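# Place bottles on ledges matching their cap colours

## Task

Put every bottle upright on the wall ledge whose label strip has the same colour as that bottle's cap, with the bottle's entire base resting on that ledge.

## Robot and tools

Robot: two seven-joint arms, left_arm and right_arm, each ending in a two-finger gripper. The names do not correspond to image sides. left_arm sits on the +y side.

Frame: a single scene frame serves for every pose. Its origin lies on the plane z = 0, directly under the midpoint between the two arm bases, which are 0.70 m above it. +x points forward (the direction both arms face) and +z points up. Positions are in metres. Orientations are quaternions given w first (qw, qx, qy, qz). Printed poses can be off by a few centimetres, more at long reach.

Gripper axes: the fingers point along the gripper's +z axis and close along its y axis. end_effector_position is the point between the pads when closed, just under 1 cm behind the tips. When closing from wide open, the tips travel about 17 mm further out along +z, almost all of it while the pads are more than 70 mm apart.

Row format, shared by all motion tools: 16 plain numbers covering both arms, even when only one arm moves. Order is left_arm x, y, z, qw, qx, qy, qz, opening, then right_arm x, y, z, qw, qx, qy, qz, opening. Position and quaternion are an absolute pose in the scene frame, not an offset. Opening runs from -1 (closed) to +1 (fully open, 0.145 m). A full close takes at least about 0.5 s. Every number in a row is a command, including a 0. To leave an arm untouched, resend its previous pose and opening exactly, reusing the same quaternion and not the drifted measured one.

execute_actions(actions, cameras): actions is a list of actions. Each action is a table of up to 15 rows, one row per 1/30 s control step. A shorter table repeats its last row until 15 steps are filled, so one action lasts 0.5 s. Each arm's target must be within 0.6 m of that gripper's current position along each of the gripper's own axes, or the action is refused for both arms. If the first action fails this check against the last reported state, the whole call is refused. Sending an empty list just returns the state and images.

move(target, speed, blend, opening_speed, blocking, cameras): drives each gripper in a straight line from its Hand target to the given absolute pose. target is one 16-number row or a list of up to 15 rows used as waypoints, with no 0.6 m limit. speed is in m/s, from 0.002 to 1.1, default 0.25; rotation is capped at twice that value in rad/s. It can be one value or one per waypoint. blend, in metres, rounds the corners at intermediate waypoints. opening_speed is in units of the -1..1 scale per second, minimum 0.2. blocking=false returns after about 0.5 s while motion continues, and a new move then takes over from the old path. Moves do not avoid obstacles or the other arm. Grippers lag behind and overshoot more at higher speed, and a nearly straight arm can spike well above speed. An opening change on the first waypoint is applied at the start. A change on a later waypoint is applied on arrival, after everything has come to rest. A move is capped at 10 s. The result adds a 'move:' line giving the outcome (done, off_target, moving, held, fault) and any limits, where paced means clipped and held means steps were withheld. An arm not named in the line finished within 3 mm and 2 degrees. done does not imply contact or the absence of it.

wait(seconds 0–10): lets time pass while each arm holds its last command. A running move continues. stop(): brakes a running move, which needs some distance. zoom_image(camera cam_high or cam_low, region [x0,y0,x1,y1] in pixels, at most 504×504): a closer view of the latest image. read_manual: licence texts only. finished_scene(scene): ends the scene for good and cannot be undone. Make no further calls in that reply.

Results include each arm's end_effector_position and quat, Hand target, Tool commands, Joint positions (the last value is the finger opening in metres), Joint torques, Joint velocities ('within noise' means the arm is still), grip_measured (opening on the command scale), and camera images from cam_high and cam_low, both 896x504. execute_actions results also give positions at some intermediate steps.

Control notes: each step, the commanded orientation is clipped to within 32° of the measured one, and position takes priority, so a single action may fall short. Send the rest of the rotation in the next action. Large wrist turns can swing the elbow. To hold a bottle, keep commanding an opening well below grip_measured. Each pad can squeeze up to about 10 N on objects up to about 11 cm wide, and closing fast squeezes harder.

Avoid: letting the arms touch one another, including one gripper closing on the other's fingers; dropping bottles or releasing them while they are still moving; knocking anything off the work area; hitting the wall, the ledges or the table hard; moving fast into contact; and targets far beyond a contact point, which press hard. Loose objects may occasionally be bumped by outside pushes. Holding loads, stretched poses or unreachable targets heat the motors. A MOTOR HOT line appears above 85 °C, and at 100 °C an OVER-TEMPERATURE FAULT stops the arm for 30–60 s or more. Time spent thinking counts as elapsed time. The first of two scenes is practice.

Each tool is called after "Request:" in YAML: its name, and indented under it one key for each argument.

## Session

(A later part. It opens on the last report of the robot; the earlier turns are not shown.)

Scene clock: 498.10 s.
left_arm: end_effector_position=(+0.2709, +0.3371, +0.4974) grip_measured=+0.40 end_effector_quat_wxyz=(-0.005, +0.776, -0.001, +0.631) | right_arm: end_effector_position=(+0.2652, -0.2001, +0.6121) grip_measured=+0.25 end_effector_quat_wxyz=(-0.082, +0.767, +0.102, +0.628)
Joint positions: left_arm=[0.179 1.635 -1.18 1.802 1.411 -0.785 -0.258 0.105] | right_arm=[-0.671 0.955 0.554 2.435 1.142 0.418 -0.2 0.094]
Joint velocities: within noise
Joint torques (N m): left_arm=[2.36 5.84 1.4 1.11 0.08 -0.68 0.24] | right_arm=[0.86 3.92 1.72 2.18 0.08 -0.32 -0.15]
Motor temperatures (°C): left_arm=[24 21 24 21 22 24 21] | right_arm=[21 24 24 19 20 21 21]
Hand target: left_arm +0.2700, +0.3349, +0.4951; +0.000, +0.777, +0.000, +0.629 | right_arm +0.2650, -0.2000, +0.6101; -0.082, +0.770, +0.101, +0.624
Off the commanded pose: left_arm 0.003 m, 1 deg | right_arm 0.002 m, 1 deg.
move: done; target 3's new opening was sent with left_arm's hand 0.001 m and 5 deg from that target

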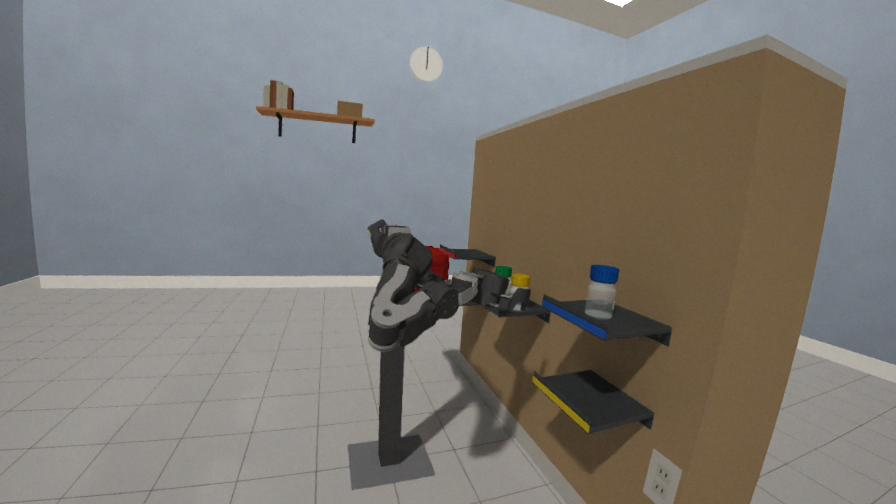

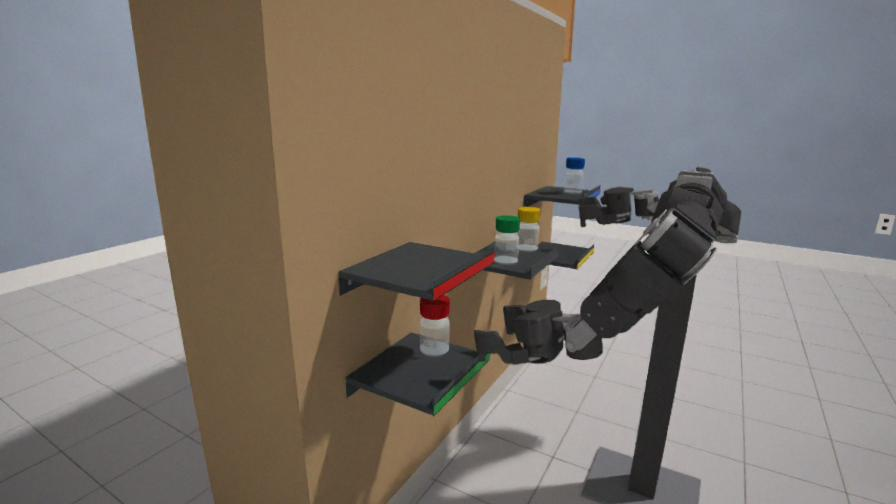

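Request:
move:
  target:
    - [0.33,0.35,0.495,0,0.777,0,0.629,0.4,0.295,-0.13,0.605,-0.044,0.775,0.054,0.628,0.25]
    - [0.335,0.35,0.495,0,0.777,0,0.629,0.4,0.318,-0.082,0.597,-0.044,0.775,0.054,0.628,0.25]
  speed: 0.12

Request:
zoom_image:
  camera: "cam_low"
  region: [380, 190, 620, 420]

Request:
zoom_image:
  camera: "cam_high"
  region: [450, 220, 570, 340]

Scene clock: 519.00 s.
left_arm: end_effector_position=(+0.3344, +0.3521, +0.4963) grip_measured=+0.40 end_effector_quat_wxyz=(-0.004, +0.776, +0.001, +0.630) | right_arm: end_effector_position=(+0.3179, -0.0812, +0.5977) grip_measured=+0.25 end_effector_quat_wxyz=(-0.048, +0.774, +0.054, +0.629)
Joint positions: left_arm=[0.37 1.435 -1.075 1.547 1.452 -0.493 -0.117 0.105] | right_arm=[0.316 0.472 -0.623 2.292 0.906 0.716 -0.968 0.094]
Joint velocities: within noise
Joint torques (N m): left_arm=[4.89 5.68 2.73 0.57 0.03 -0.53 0.24] | right_arm=[3.68 0.67 1.57 2.84 -0.33 -0.13 -0.16]
Motor temperatures (°C): left_arm=[23 23 24 21 21 25 21] | right_arm=[21 24 24 19 20 20 21]
Hand target: left_arm +0.3350, +0.3501, +0.4950; +0.000, +0.777, +0.000, +0.629 | right_arm +0.3180, -0.0820, +0.5970; -0.044, +0.775, +0.054, +0.628
Off the commanded pose: left_arm 0.003 m, 0 deg | right_arm 0.001 m, 0 deg.
move: done

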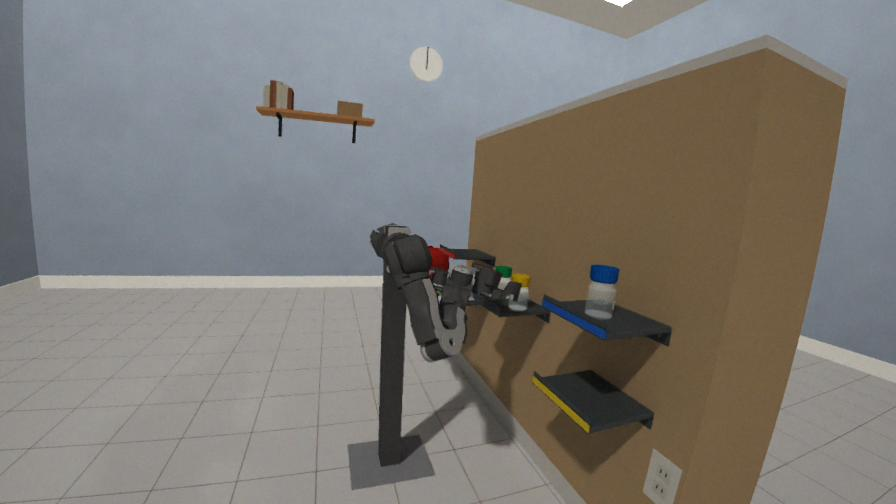

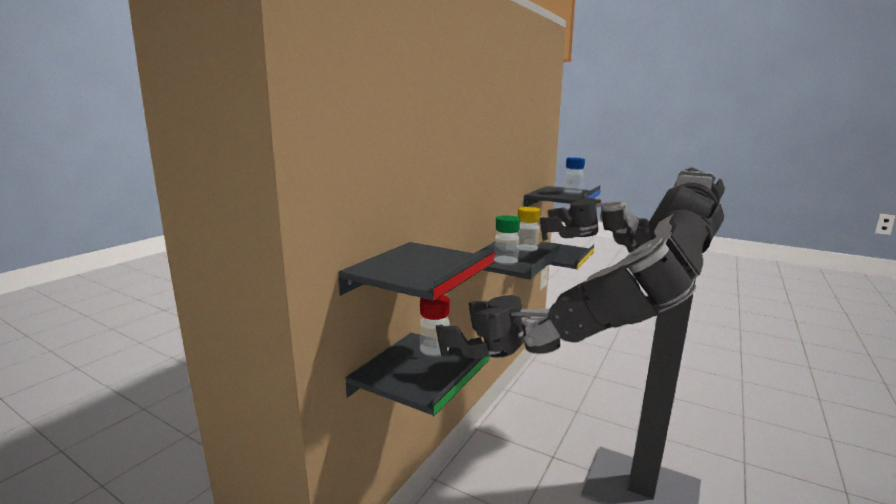

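Scaled by 2.100 from the camera's 896x504 image, which has a finer 1280x720 frame.

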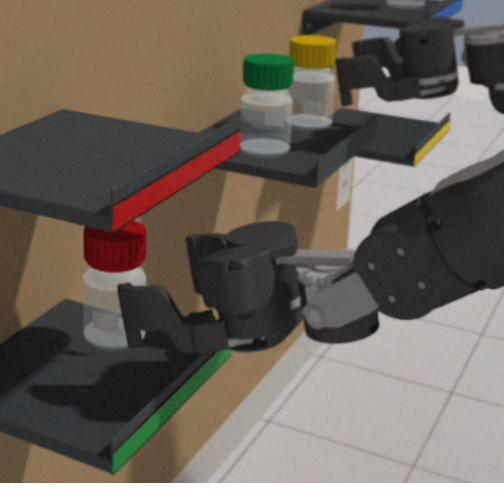

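Scaled by 4.200 from the camera's 896x504 image, which has a finer 1280x720 frame.

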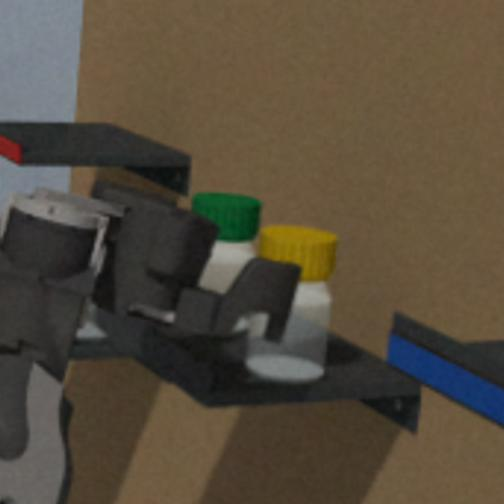

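Request:
zoom_image:
  camera: "cam_low"
  region: [480, 180, 620, 280]

Request:
zoom_image:
  camera: "cam_high"
  region: [470, 250, 550, 320]

Scaled by 3.600 from the camera's 896x504 image, which has a finer 1280x720 frame.

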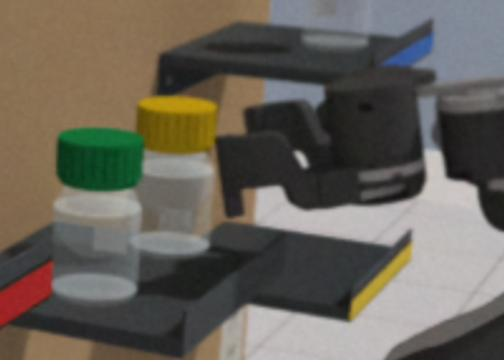

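Scaled by 6.300 from the camera's 896x504 image, which has a finer 1280x720 frame.

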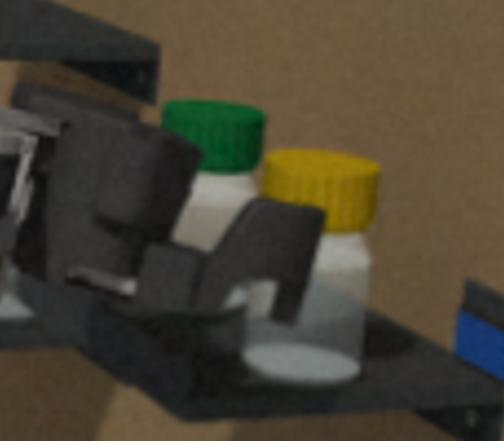

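Request:
move:
  target: [0.386,0.343,0.493,0,0.777,0,0.629,0.4,0.342,-0.073,0.593,-0.044,0.775,0.054,0.628,0.2]
  speed: 0.06

Request:
zoom_image:
  camera: "cam_low"
  region: [480, 180, 620, 280]

Request:
zoom_image:
  camera: "cam_high"
  region: [470, 250, 550, 320]

Request:
zoom_image:
  camera: "cam_low"
  region: [380, 270, 540, 400]

Scene clock: 554.47 s.
left_arm: end_effector_position=(+0.3864, +0.3444, +0.4955) grip_measured=+0.40 end_effector_quat_wxyz=(-0.002, +0.775, +0.002, +0.632) | right_arm: end_effector_position=(+0.3421, -0.0748, +0.5934) grip_measured=+0.20 end_effector_quat_wxyz=(-0.041, +0.775, +0.052, +0.628)
Joint positions: left_arm=[0.566 1.23 -1.071 1.351 1.384 -0.313 -0.091 0.105] | right_arm=[0.4 0.427 -0.651 2.163 0.89 0.698 -0.936 0.09]
Joint velocities: within noise
Joint torques (N m): left_arm=[6 5.39 2.48 0.92 0.05 -0.51 0.24] | right_arm=[4.31 -0.01 1.14 2.81 -0.33 -0.37 0.19]
Motor temperatures (°C): left_arm=[23 24 25 21 21 25 21] | right_arm=[22 24 23 20 20 20 21]
Hand target: left_arm +0.3860, +0.3430, +0.4931; +0.000, +0.777, +0.000, +0.629 | right_arm +0.3419, -0.0730, +0.5929; -0.044, +0.775, +0.054, +0.628
Off the commanded pose: left_arm 0.003 m, 1 deg | right_arm 0.002 m, 0 deg.
move: done

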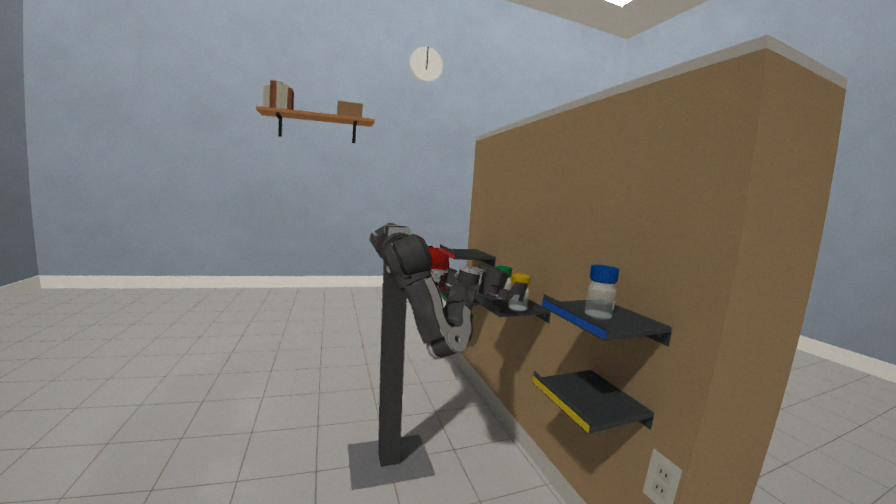

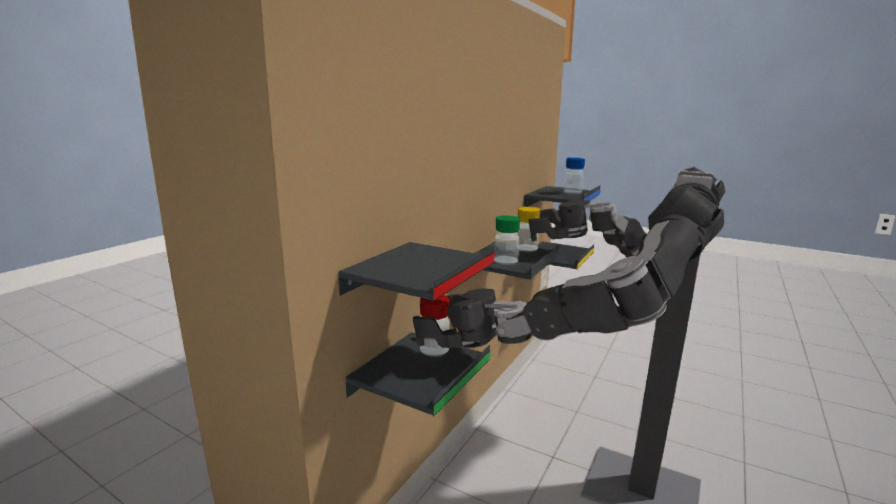

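Scaled by 3.600 from the camera's 896x504 image, which has a finer 1280x720 frame.

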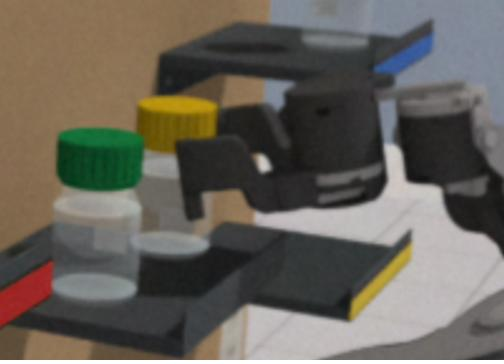

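Scaled by 6.300 from the camera's 896x504 image, which has a finer 1280x720 frame.

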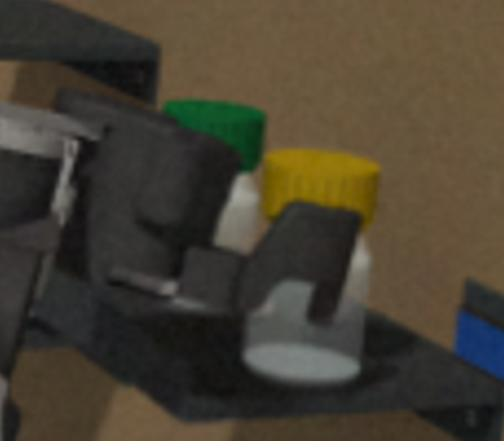

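Scaled by 3.150 from the camera's 896x504 image, which has a finer 1280x720 frame.

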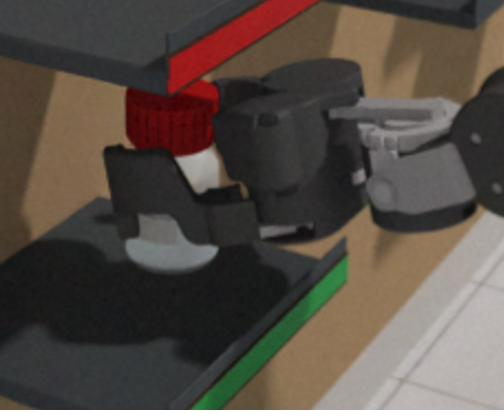

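Request:
move:
  target:
    - [0.386,0.343,0.493,0,0.777,0,0.629,-0.7,0.342,-0.073,0.593,-0.044,0.775,0.054,0.628,0.2]
    - [0.386,0.343,0.493,0,0.777,0,0.629,-0.7,0.361,-0.07,0.588,-0.044,0.775,0.054,0.628,0.2]
  speed: 0.06
  opening_speed: 1.0

Request:
zoom_image:
  camera: "cam_low"
  region: [480, 180, 620, 280]

Request:
zoom_image:
  camera: "cam_high"
  region: [470, 250, 550, 320]

Request:
zoom_image:
  camera: "cam_low"
  region: [380, 270, 540, 400]

Scene clock: 571.60 s.
left_arm: end_effector_position=(+0.3864, +0.3446, +0.4953) grip_measured=-0.24 end_effector_quat_wxyz=(-0.002, +0.775, +0.002, +0.632) | right_arm: end_effector_position=(+0.3612, -0.0719, +0.5882) grip_measured=+0.20 end_effector_quat_wxyz=(-0.041, +0.776, +0.052, +0.628)
Joint positions: left_arm=[0.566 1.23 -1.071 1.35 1.384 -0.313 -0.089 0.058] | right_arm=[0.454 0.411 -0.665 2.059 0.876 0.661 -0.884 0.09]
Joint velocities: within noise
Joint torques (N m): left_arm=[5.97 5.39 2.54 1.13 0.05 -0.54 0.2] | right_arm=[4.92 -0.17 1.33 3.02 -0.32 -0.36 0.18]
Motor temperatures (°C): left_arm=[24 24 25 21 21 25 21] | right_arm=[22 24 23 20 20 20 21]
Hand target: left_arm +0.3860, +0.3430, +0.4931; +0.000, +0.777, +0.000, +0.629 | right_arm +0.3610, -0.0699, +0.5879; -0.044, +0.775, +0.054, +0.628
Off the commanded pose: left_arm 0.003 m, 1 deg | right_arm 0.002 m, 0 deg.
move: done

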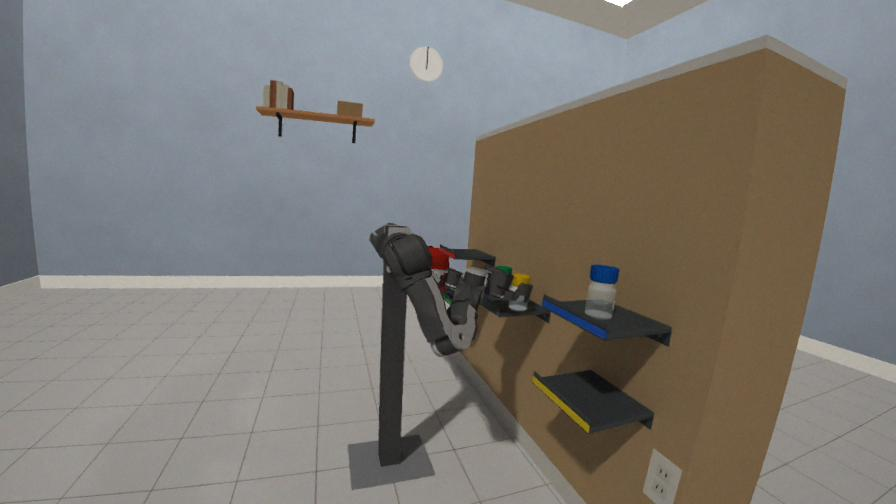

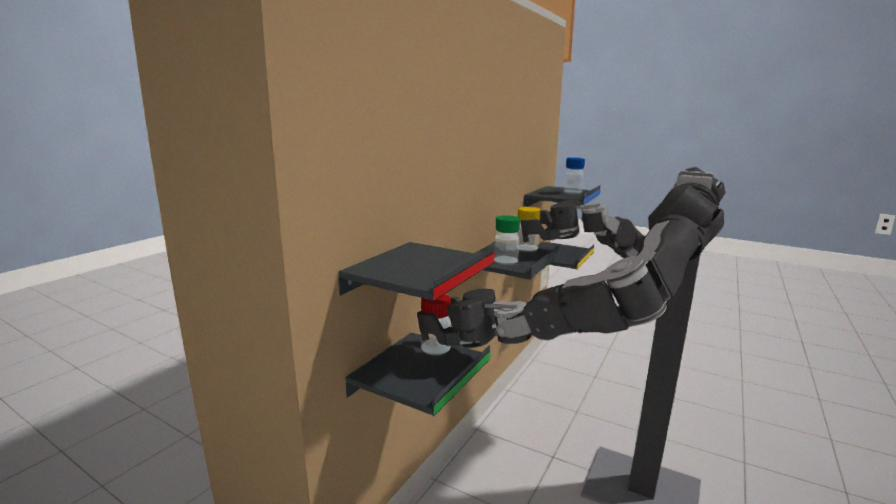

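Scaled by 3.600 from the camera's 896x504 image, which has a finer 1280x720 frame.

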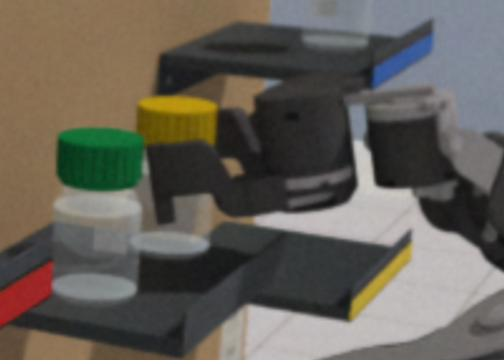

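Scaled by 6.300 from the camera's 896x504 image, which has a finer 1280x720 frame.

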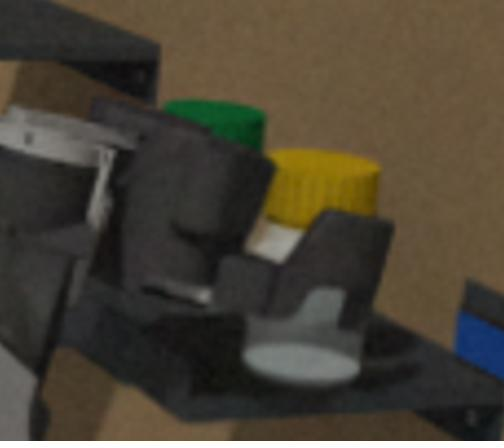

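Scaled by 3.150 from the camera's 896x504 image, which has a finer 1280x720 frame.

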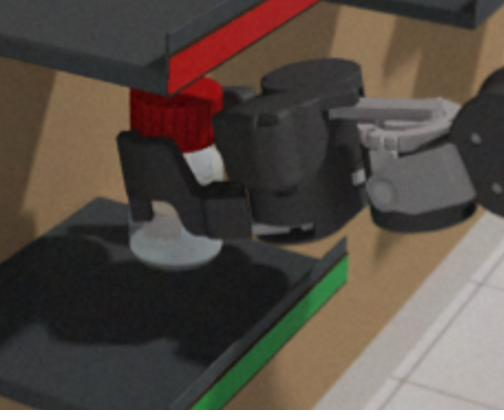

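Request:
move:
  target:
    - [0.386,0.343,0.518,0,0.777,0,0.629,-0.7,0.361,-0.07,0.588,-0.044,0.775,0.054,0.628,-0.7]
    - [0.235,0.335,0.515,0,0.777,0,0.629,-0.7,0.361,-0.07,0.625,-0.044,0.775,0.054,0.628,-0.7]
  speed: 0.12

Request:
zoom_image:
  camera: "cam_high"
  region: [470, 230, 570, 320]

Request:
zoom_image:
  camera: "cam_low"
  region: [380, 190, 620, 420]

Scene clock: 586.33 s.
left_arm: end_effector_position=(+0.2353, +0.3354, +0.5152) grip_measured=-0.24 end_effector_quat_wxyz=(-0.004, +0.795, -0.002, +0.607) | right_arm: end_effector_position=(+0.3615, -0.0700, +0.6239) grip_measured=-0.25 end_effector_quat_wxyz=(-0.047, +0.776, +0.053, +0.626)
Joint positions: left_arm=[0.504 1.822 -1.564 1.97 1.411 -0.78 -0.223 0.058] | right_arm=[0.577 0.383 -0.633 2.105 1.05 0.785 -1.01 0.057]
Joint velocities: within noise
Joint torques (N m): left_arm=[2.04 5.5 1.02 0.91 -0.05 -0.88 0.04] | right_arm=[5.55 0.2 1.5 3.23 -0.36 -0.2 -0.14]
Motor temperatures (°C): left_arm=[24 24 25 21 21 25 21] | right_arm=[23 24 23 20 20 20 21]
Hand target: left_arm +0.2353, +0.3349, +0.5151; -0.003, +0.793, -0.001, +0.609 | right_arm +0.3610, -0.0700, +0.6251; -0.044, +0.775, +0.054, +0.628
Off the commanded pose: left_arm 0.001 m, 3 deg | right_arm 0.001 m, 0 deg.
joint sent to its limit (left arm) — joint 3 (upper arm roll), lower limit; joint 6 (wrist pitch), lower limit. The joint targets are off in orientation, not in position.
joint sent to its limit (right arm) — joint 6 (wrist pitch), upper limit. The joint targets still meet the commanded pose.
move: off_target (left_arm)

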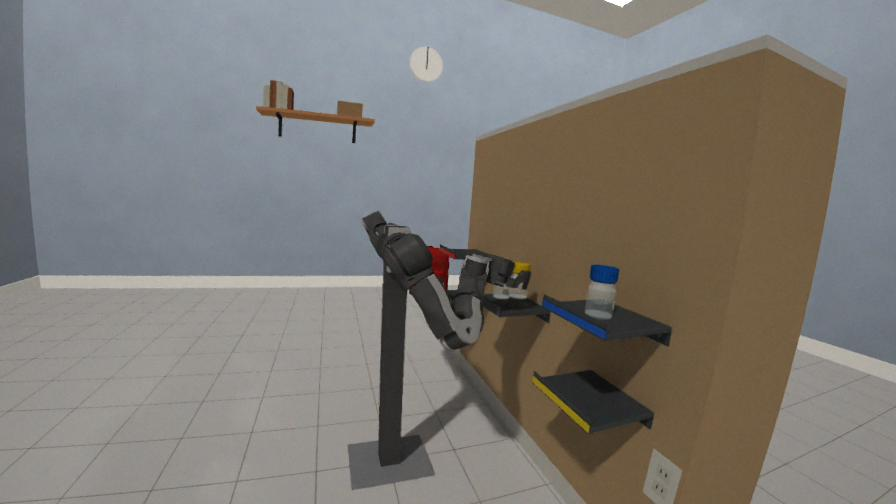

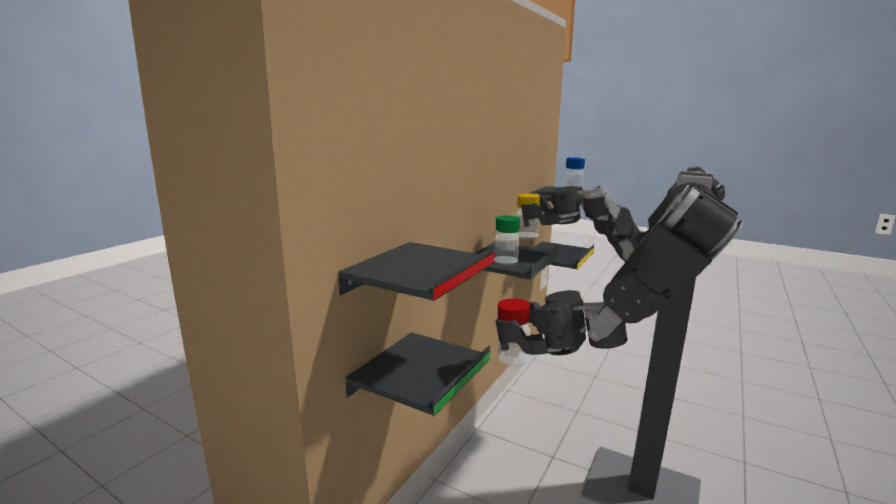

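Scaled by 5.040 from the camera's 896x504 image, which has a finer 1280x720 frame.

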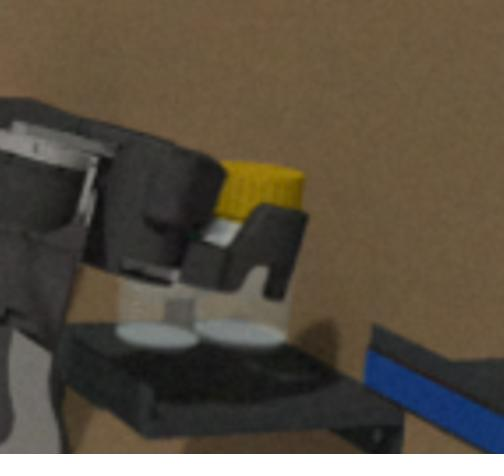

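Scaled by 2.100 from the camera's 896x504 image, which has a finer 1280x720 frame.

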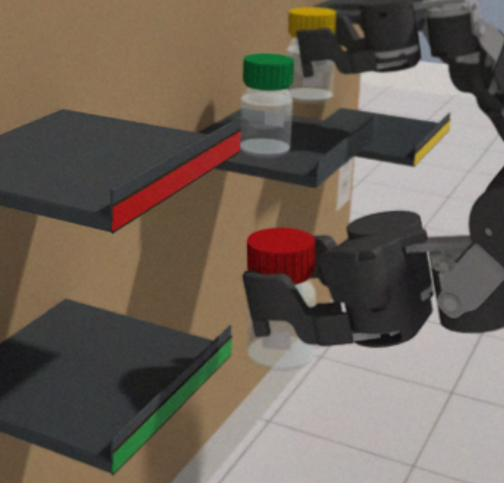

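Request:
move:
  target:
    - [0.235,0.345,0.64,0,0.777,0,0.629,-0.7,0.30,-0.15,0.635,-0.044,0.775,0.054,0.628,-0.7]
    - [0.235,0.36,0.75,0,0.777,0,0.629,-0.7,0.25,-0.23,0.60,0,0.777,0,0.629,-0.7]
    - [0.30,0.375,0.755,0,0.777,0,0.629,-0.7,0.245,-0.24,0.515,0,0.777,0,0.629,-0.7]
    - [0.33,0.38,0.75,0,0.777,0,0.629,-0.7,0.245,-0.35,0.515,0,0.777,0,0.629,-0.7]
  speed: 0.15

Request:
zoom_image:
  camera: "cam_high"
  region: [440, 250, 680, 420]

Request:
zoom_image:
  camera: "cam_low"
  region: [380, 130, 620, 320]

Scene clock: 606.80 s.
left_arm: end_effector_position=(+0.3294, +0.3803, +0.7495) grip_measured=-0.24 end_effector_quat_wxyz=(-0.001, +0.779, +0.001, +0.627) | right_arm: end_effector_position=(+0.2441, -0.3508, +0.5115) grip_measured=-0.25 end_effector_quat_wxyz=(+0.001, +0.782, -0.002, +0.623)
Joint positions: left_arm=[1.934 1.682 -1.47 1.646 1.554 0.68 0.043 0.058] | right_arm=[-0.832 0.727 0.631 1.86 0.893 0.043 0.231 0.057]
Joint velocities: within noise
Joint torques (N m): left_arm=[3.78 -2.7 2.82 0.05 0.11 -0.96 0.19] | right_arm=[0.73 3.86 4.33 3.18 0.34 -0.69 0.19]
Motor temperatures (°C): left_arm=[23 24 24 21 21 25 21] | right_arm=[23 24 23 20 20 20 21]
Hand target: left_arm +0.3300, +0.3800, +0.7499; +0.000, +0.777, +0.000, +0.629 | right_arm +0.2450, -0.3500, +0.5150; +0.000, +0.777, +0.000, +0.629
Off the commanded pose: left_arm 0.001 m, 0 deg | right_arm 0.004 m, 1 deg.
move: off_target (right_arm); limits=paced

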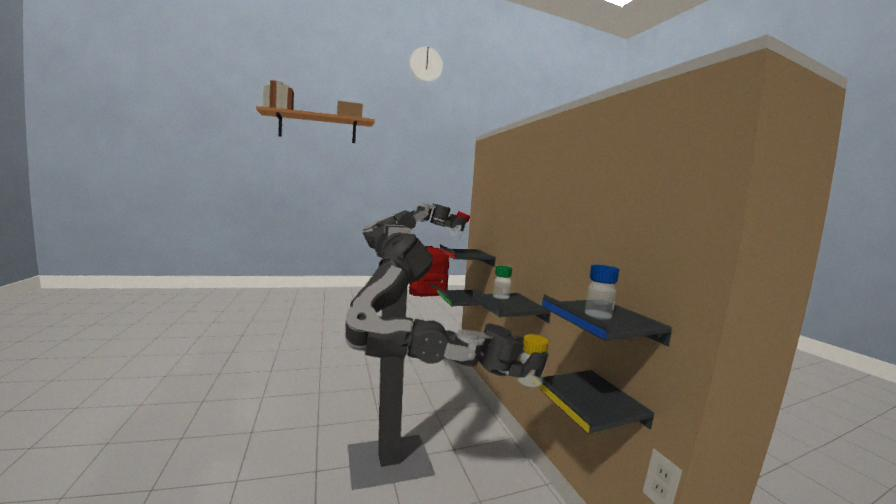

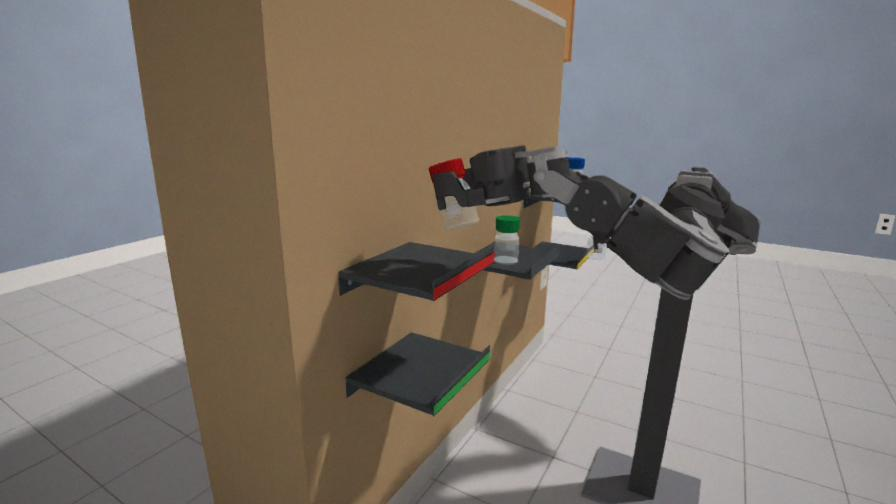

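Scaled by 2.100 from the camera's 896x504 image, which has a finer 1280x720 frame.

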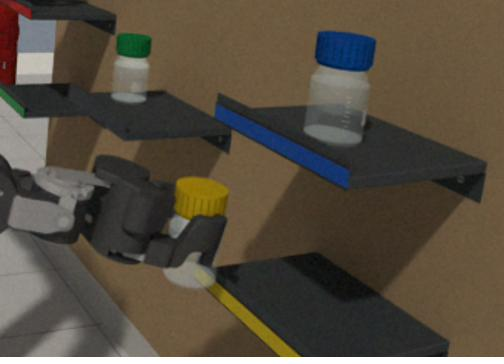

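Scaled by 2.100 from the camera's 896x504 image, which has a finer 1280x720 frame.

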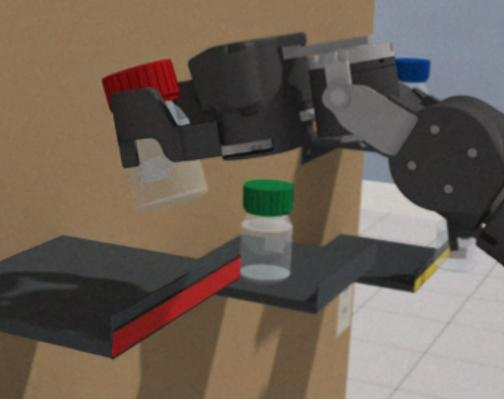

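Request:
move:
  target:
    - [0.35,0.38,0.75,0,0.73,0,0.683,-0.7,0.245,-0.38,0.53,0,0.777,0,0.629,-0.7]
    - [0.375,0.38,0.74,0,0.682,0,0.731,-0.7,0.29,-0.40,0.525,0,0.777,0,0.629,-0.7]
    - [0.375,0.38,0.71,0,0.682,0,0.731,-0.7,0.365,-0.405,0.515,0,0.777,0,0.629,-0.7]
  speed: 0.12

Request:
zoom_image:
  camera: "cam_high"
  region: [480, 290, 680, 430]

Request:
zoom_image:
  camera: "cam_low"
  region: [340, 150, 540, 300]

Scene clock: 629.37 s.
left_arm: end_effector_position=(+0.3754, +0.3790, +0.7097) grip_measured=-0.24 end_effector_quat_wxyz=(+0.001, +0.685, -0.002, +0.729) | right_arm: end_effector_position=(+0.3647, -0.4063, +0.5150) grip_measured=-0.25 end_effector_quat_wxyz=(+0.003, +0.779, -0.001, +0.627)
Joint positions: left_arm=[1.575 1.587 -1.562 1.557 1.571 -0.049 0.035 0.058] | right_arm=[0.022 0.957 0.106 1.226 0.877 0.109 0.337 0.057]
Joint velocities: within noise
Joint torques (N m): left_arm=[4.79 0.46 3.28 0.57 0.22 -0.97 -0.06] | right_arm=[3.78 7.37 3.32 2.63 0.36 -0.59 0.16]
Motor temperatures (°C): left_arm=[23 23 25 20 21 26 21] | right_arm=[22 24 24 20 20 21 21]
Hand target: left_arm +0.3750, +0.3800, +0.7100; +0.000, +0.682, +0.000, +0.731 | right_arm +0.3650, -0.4051, +0.5150; +0.000, +0.777, +0.000, +0.629
Off the commanded pose: left_arm 0.001 m, 0 deg | right_arm 0.001 m, 0 deg.
move: done

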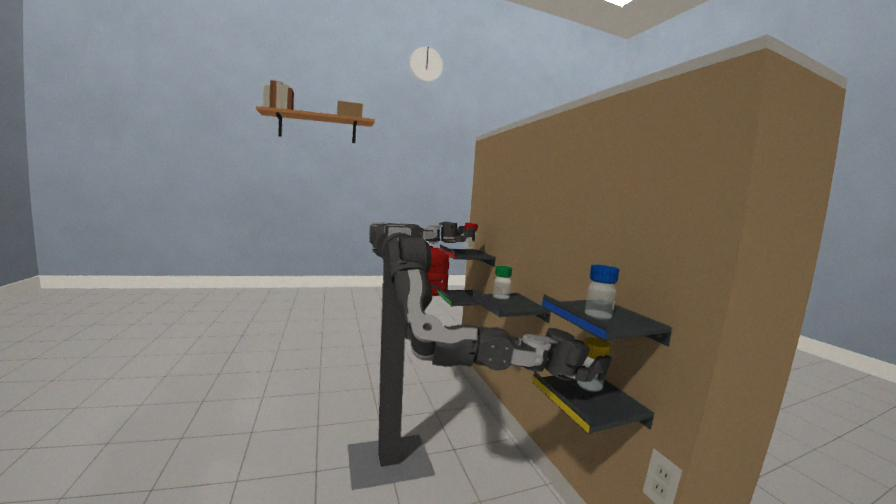

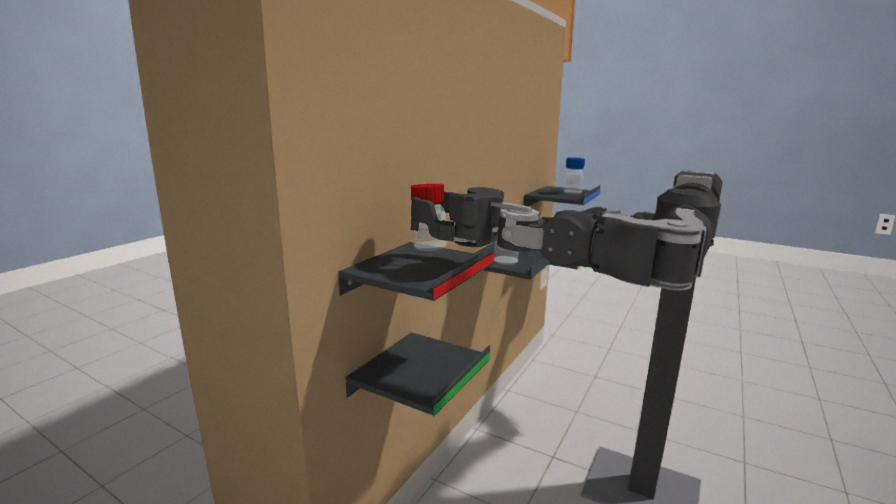

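Scaled by 2.520 from the camera's 896x504 image, which has a finer 1280x720 frame.

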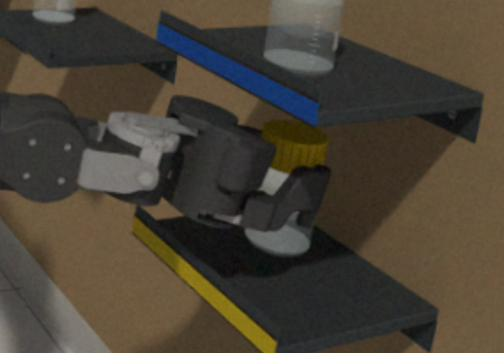

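Scaled by 2.520 from the camera's 896x504 image, which has a finer 1280x720 frame.

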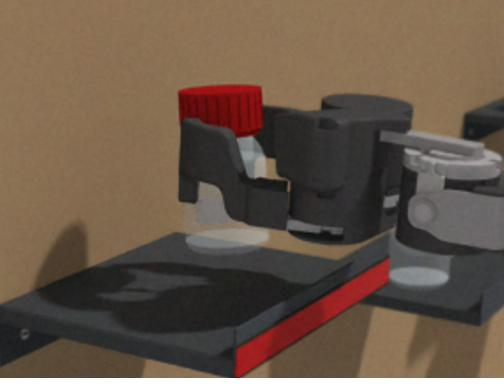

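Request:
move:
  target:
    - [0.375,0.38,0.692,0,0.682,0,0.731,-0.7,0.365,-0.405,0.497,0,0.777,0,0.629,-0.7]
    - [0.375,0.38,0.680,0,0.682,0,0.731,-0.7,0.365,-0.405,0.484,0,0.777,0,0.629,-0.7]
  speed: [0.06,0.025]

Request:
zoom_image:
  camera: "cam_high"
  region: [480, 290, 680, 430]

Request:
zoom_image:
  camera: "cam_low"
  region: [340, 150, 540, 300]

Scene clock: 640.10 s.
left_arm: end_effector_position=(+0.3739, +0.3803, +0.6883) grip_measured=-0.24 end_effector_quat_wxyz=(+0.000, +0.670, -0.001, +0.742) | right_arm: end_effector_position=(+0.3660, -0.4072, +0.4904) grip_measured=-0.25 end_effector_quat_wxyz=(+0.003, +0.771, -0.002, +0.637)
Joint positions: left_arm=[1.443 1.585 -1.56 1.552 1.578 -0.219 0.035 0.058] | right_arm=[0.068 0.888 0.066 1.114 0.819 0.004 0.383 0.057]
Joint velocities: within noise
Joint torques (N m): left_arm=[2.94 0.28 2.86 0.06 0.14 -0.05 -0.04] | right_arm=[3.31 6.84 1.31 2.14 0.23 -0.19 0.1]
Motor temperatures (°C): left_arm=[23 23 25 20 21 26 21] | right_arm=[22 25 24 20 20 21 21]
Hand target: left_arm +0.3748, +0.3800, +0.6801; +0.000, +0.682, +0.000, +0.731 | right_arm +0.3649, -0.4050, +0.4840; +0.000, +0.777, +0.000, +0.629
Off the commanded pose: left_arm 0.008 m, 2 deg | right_arm 0.007 m, 1 deg.
move: off_target (left_arm, right_arm)

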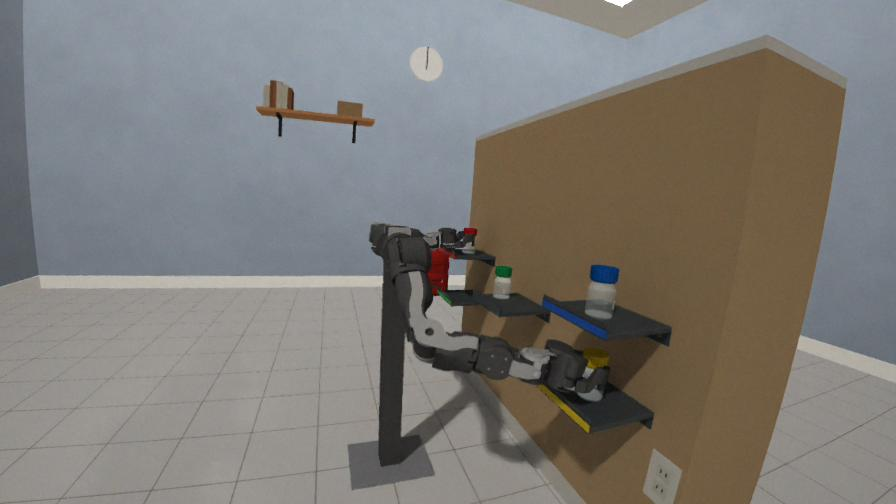

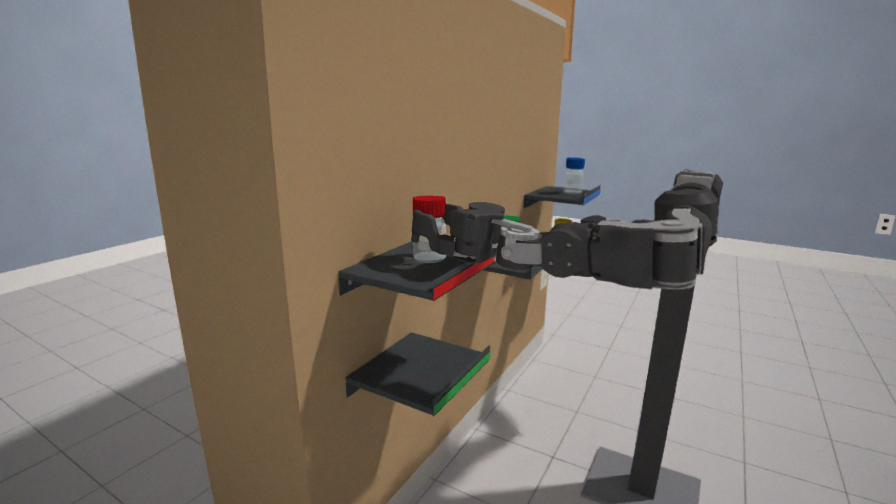

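Scaled by 2.520 from the camera's 896x504 image, which has a finer 1280x720 frame.

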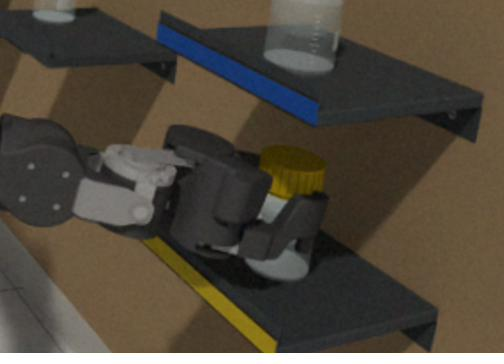

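Scaled by 2.520 from the camera's 896x504 image, which has a finer 1280x720 frame.

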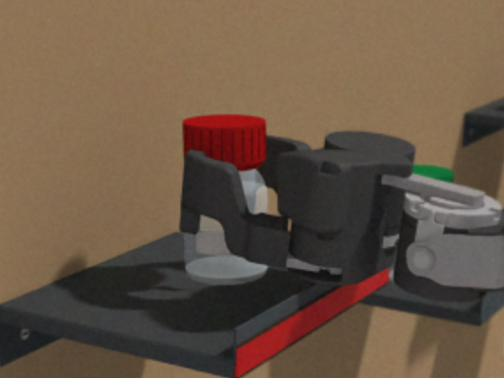

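Request:
move:
  target:
    - [0.374,0.38,0.687,0,0.672,0,0.741,-0.7,0.366,-0.406,0.4895,0,0.772,0,0.636,-0.7]
    - [0.374,0.38,0.687,0,0.672,0,0.741,0.15,0.366,-0.406,0.4895,0,0.772,0,0.636,0.15]
  speed: 0.03
  opening_speed: 0.5

Request:
zoom_image:
  camera: "cam_high"
  region: [480, 290, 680, 430]

Request:
zoom_image:
  camera: "cam_low"
  region: [340, 150, 540, 300]

Scene clock: 651.37 s.
left_arm: end_effector_position=(+0.3739, +0.3800, +0.6887) grip_measured=+0.15 end_effector_quat_wxyz=(+0.001, +0.669, -0.001, +0.743) | right_arm: end_effector_position=(+0.3662, -0.4070, +0.4908) grip_measured=+0.15 end_effector_quat_wxyz=(+0.002, +0.770, -0.002, +0.637)
Joint positions: left_arm=[1.443 1.585 -1.56 1.553 1.578 -0.221 0.034 0.087] | right_arm=[0.069 0.888 0.066 1.114 0.821 0.003 0.384 0.087]
Joint velocities: within noise
Joint torques (N m): left_arm=[4.84 1.07 3.33 0.51 0.16 -0.53 -0.02] | right_arm=[3.84 7.82 2.65 2.67 0.34 -0.36 0.17]
Motor temperatures (°C): left_arm=[23 22 25 20 21 25 21] | right_arm=[22 25 24 20 20 21 21]
Hand target: left_arm +0.3740, +0.3800, +0.6871; +0.000, +0.672, +0.000, +0.741 | right_arm +0.3660, -0.4060, +0.4895; +0.000, +0.772, +0.000, +0.636
Off the commanded pose: left_arm 0.002 m, 0 deg | right_arm 0.002 m, 0 deg.
move: done

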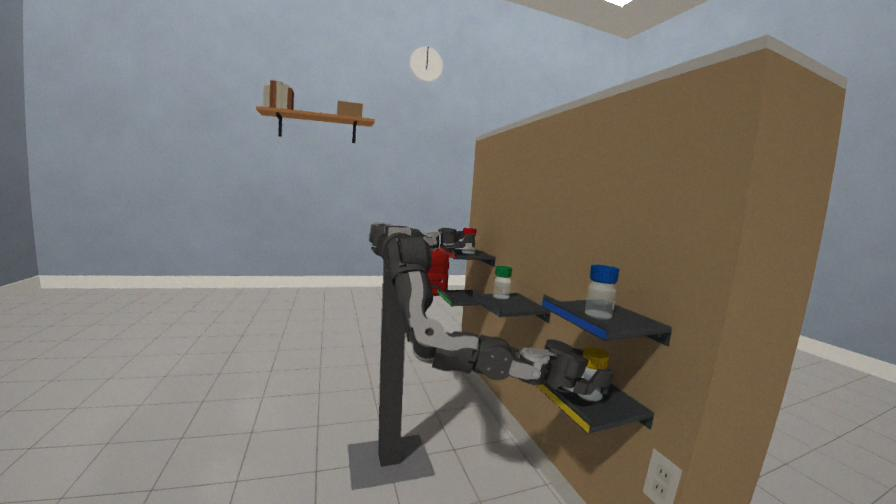

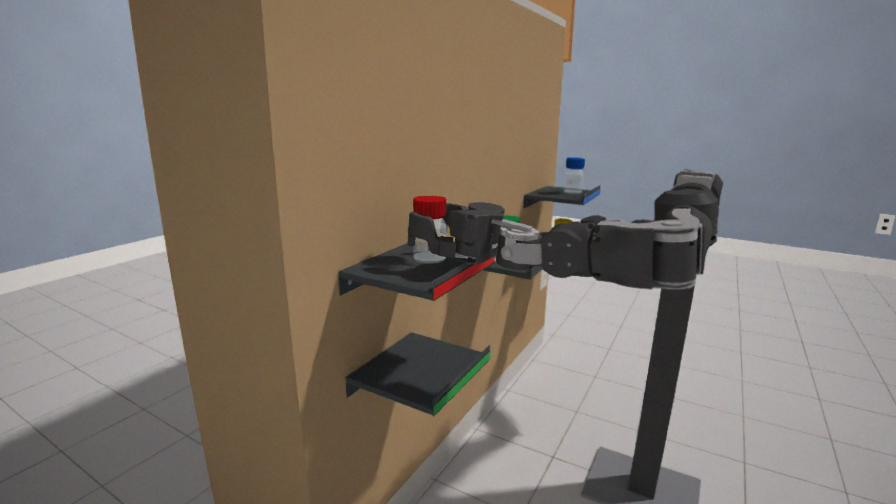

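Scaled by 2.520 from the camera's 896x504 image, which has a finer 1280x720 frame.

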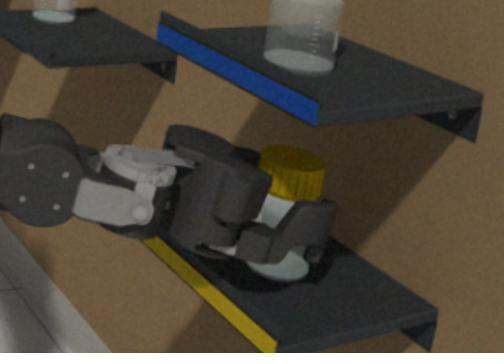

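Scaled by 2.520 from the camera's 896x504 image, which has a finer 1280x720 frame.

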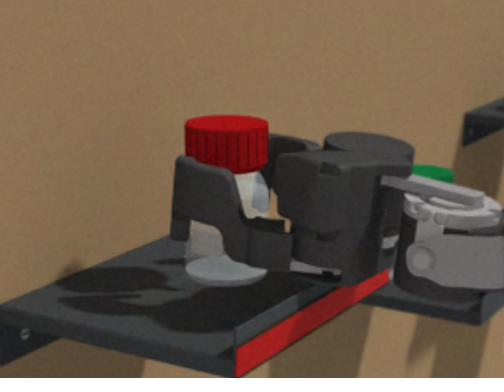

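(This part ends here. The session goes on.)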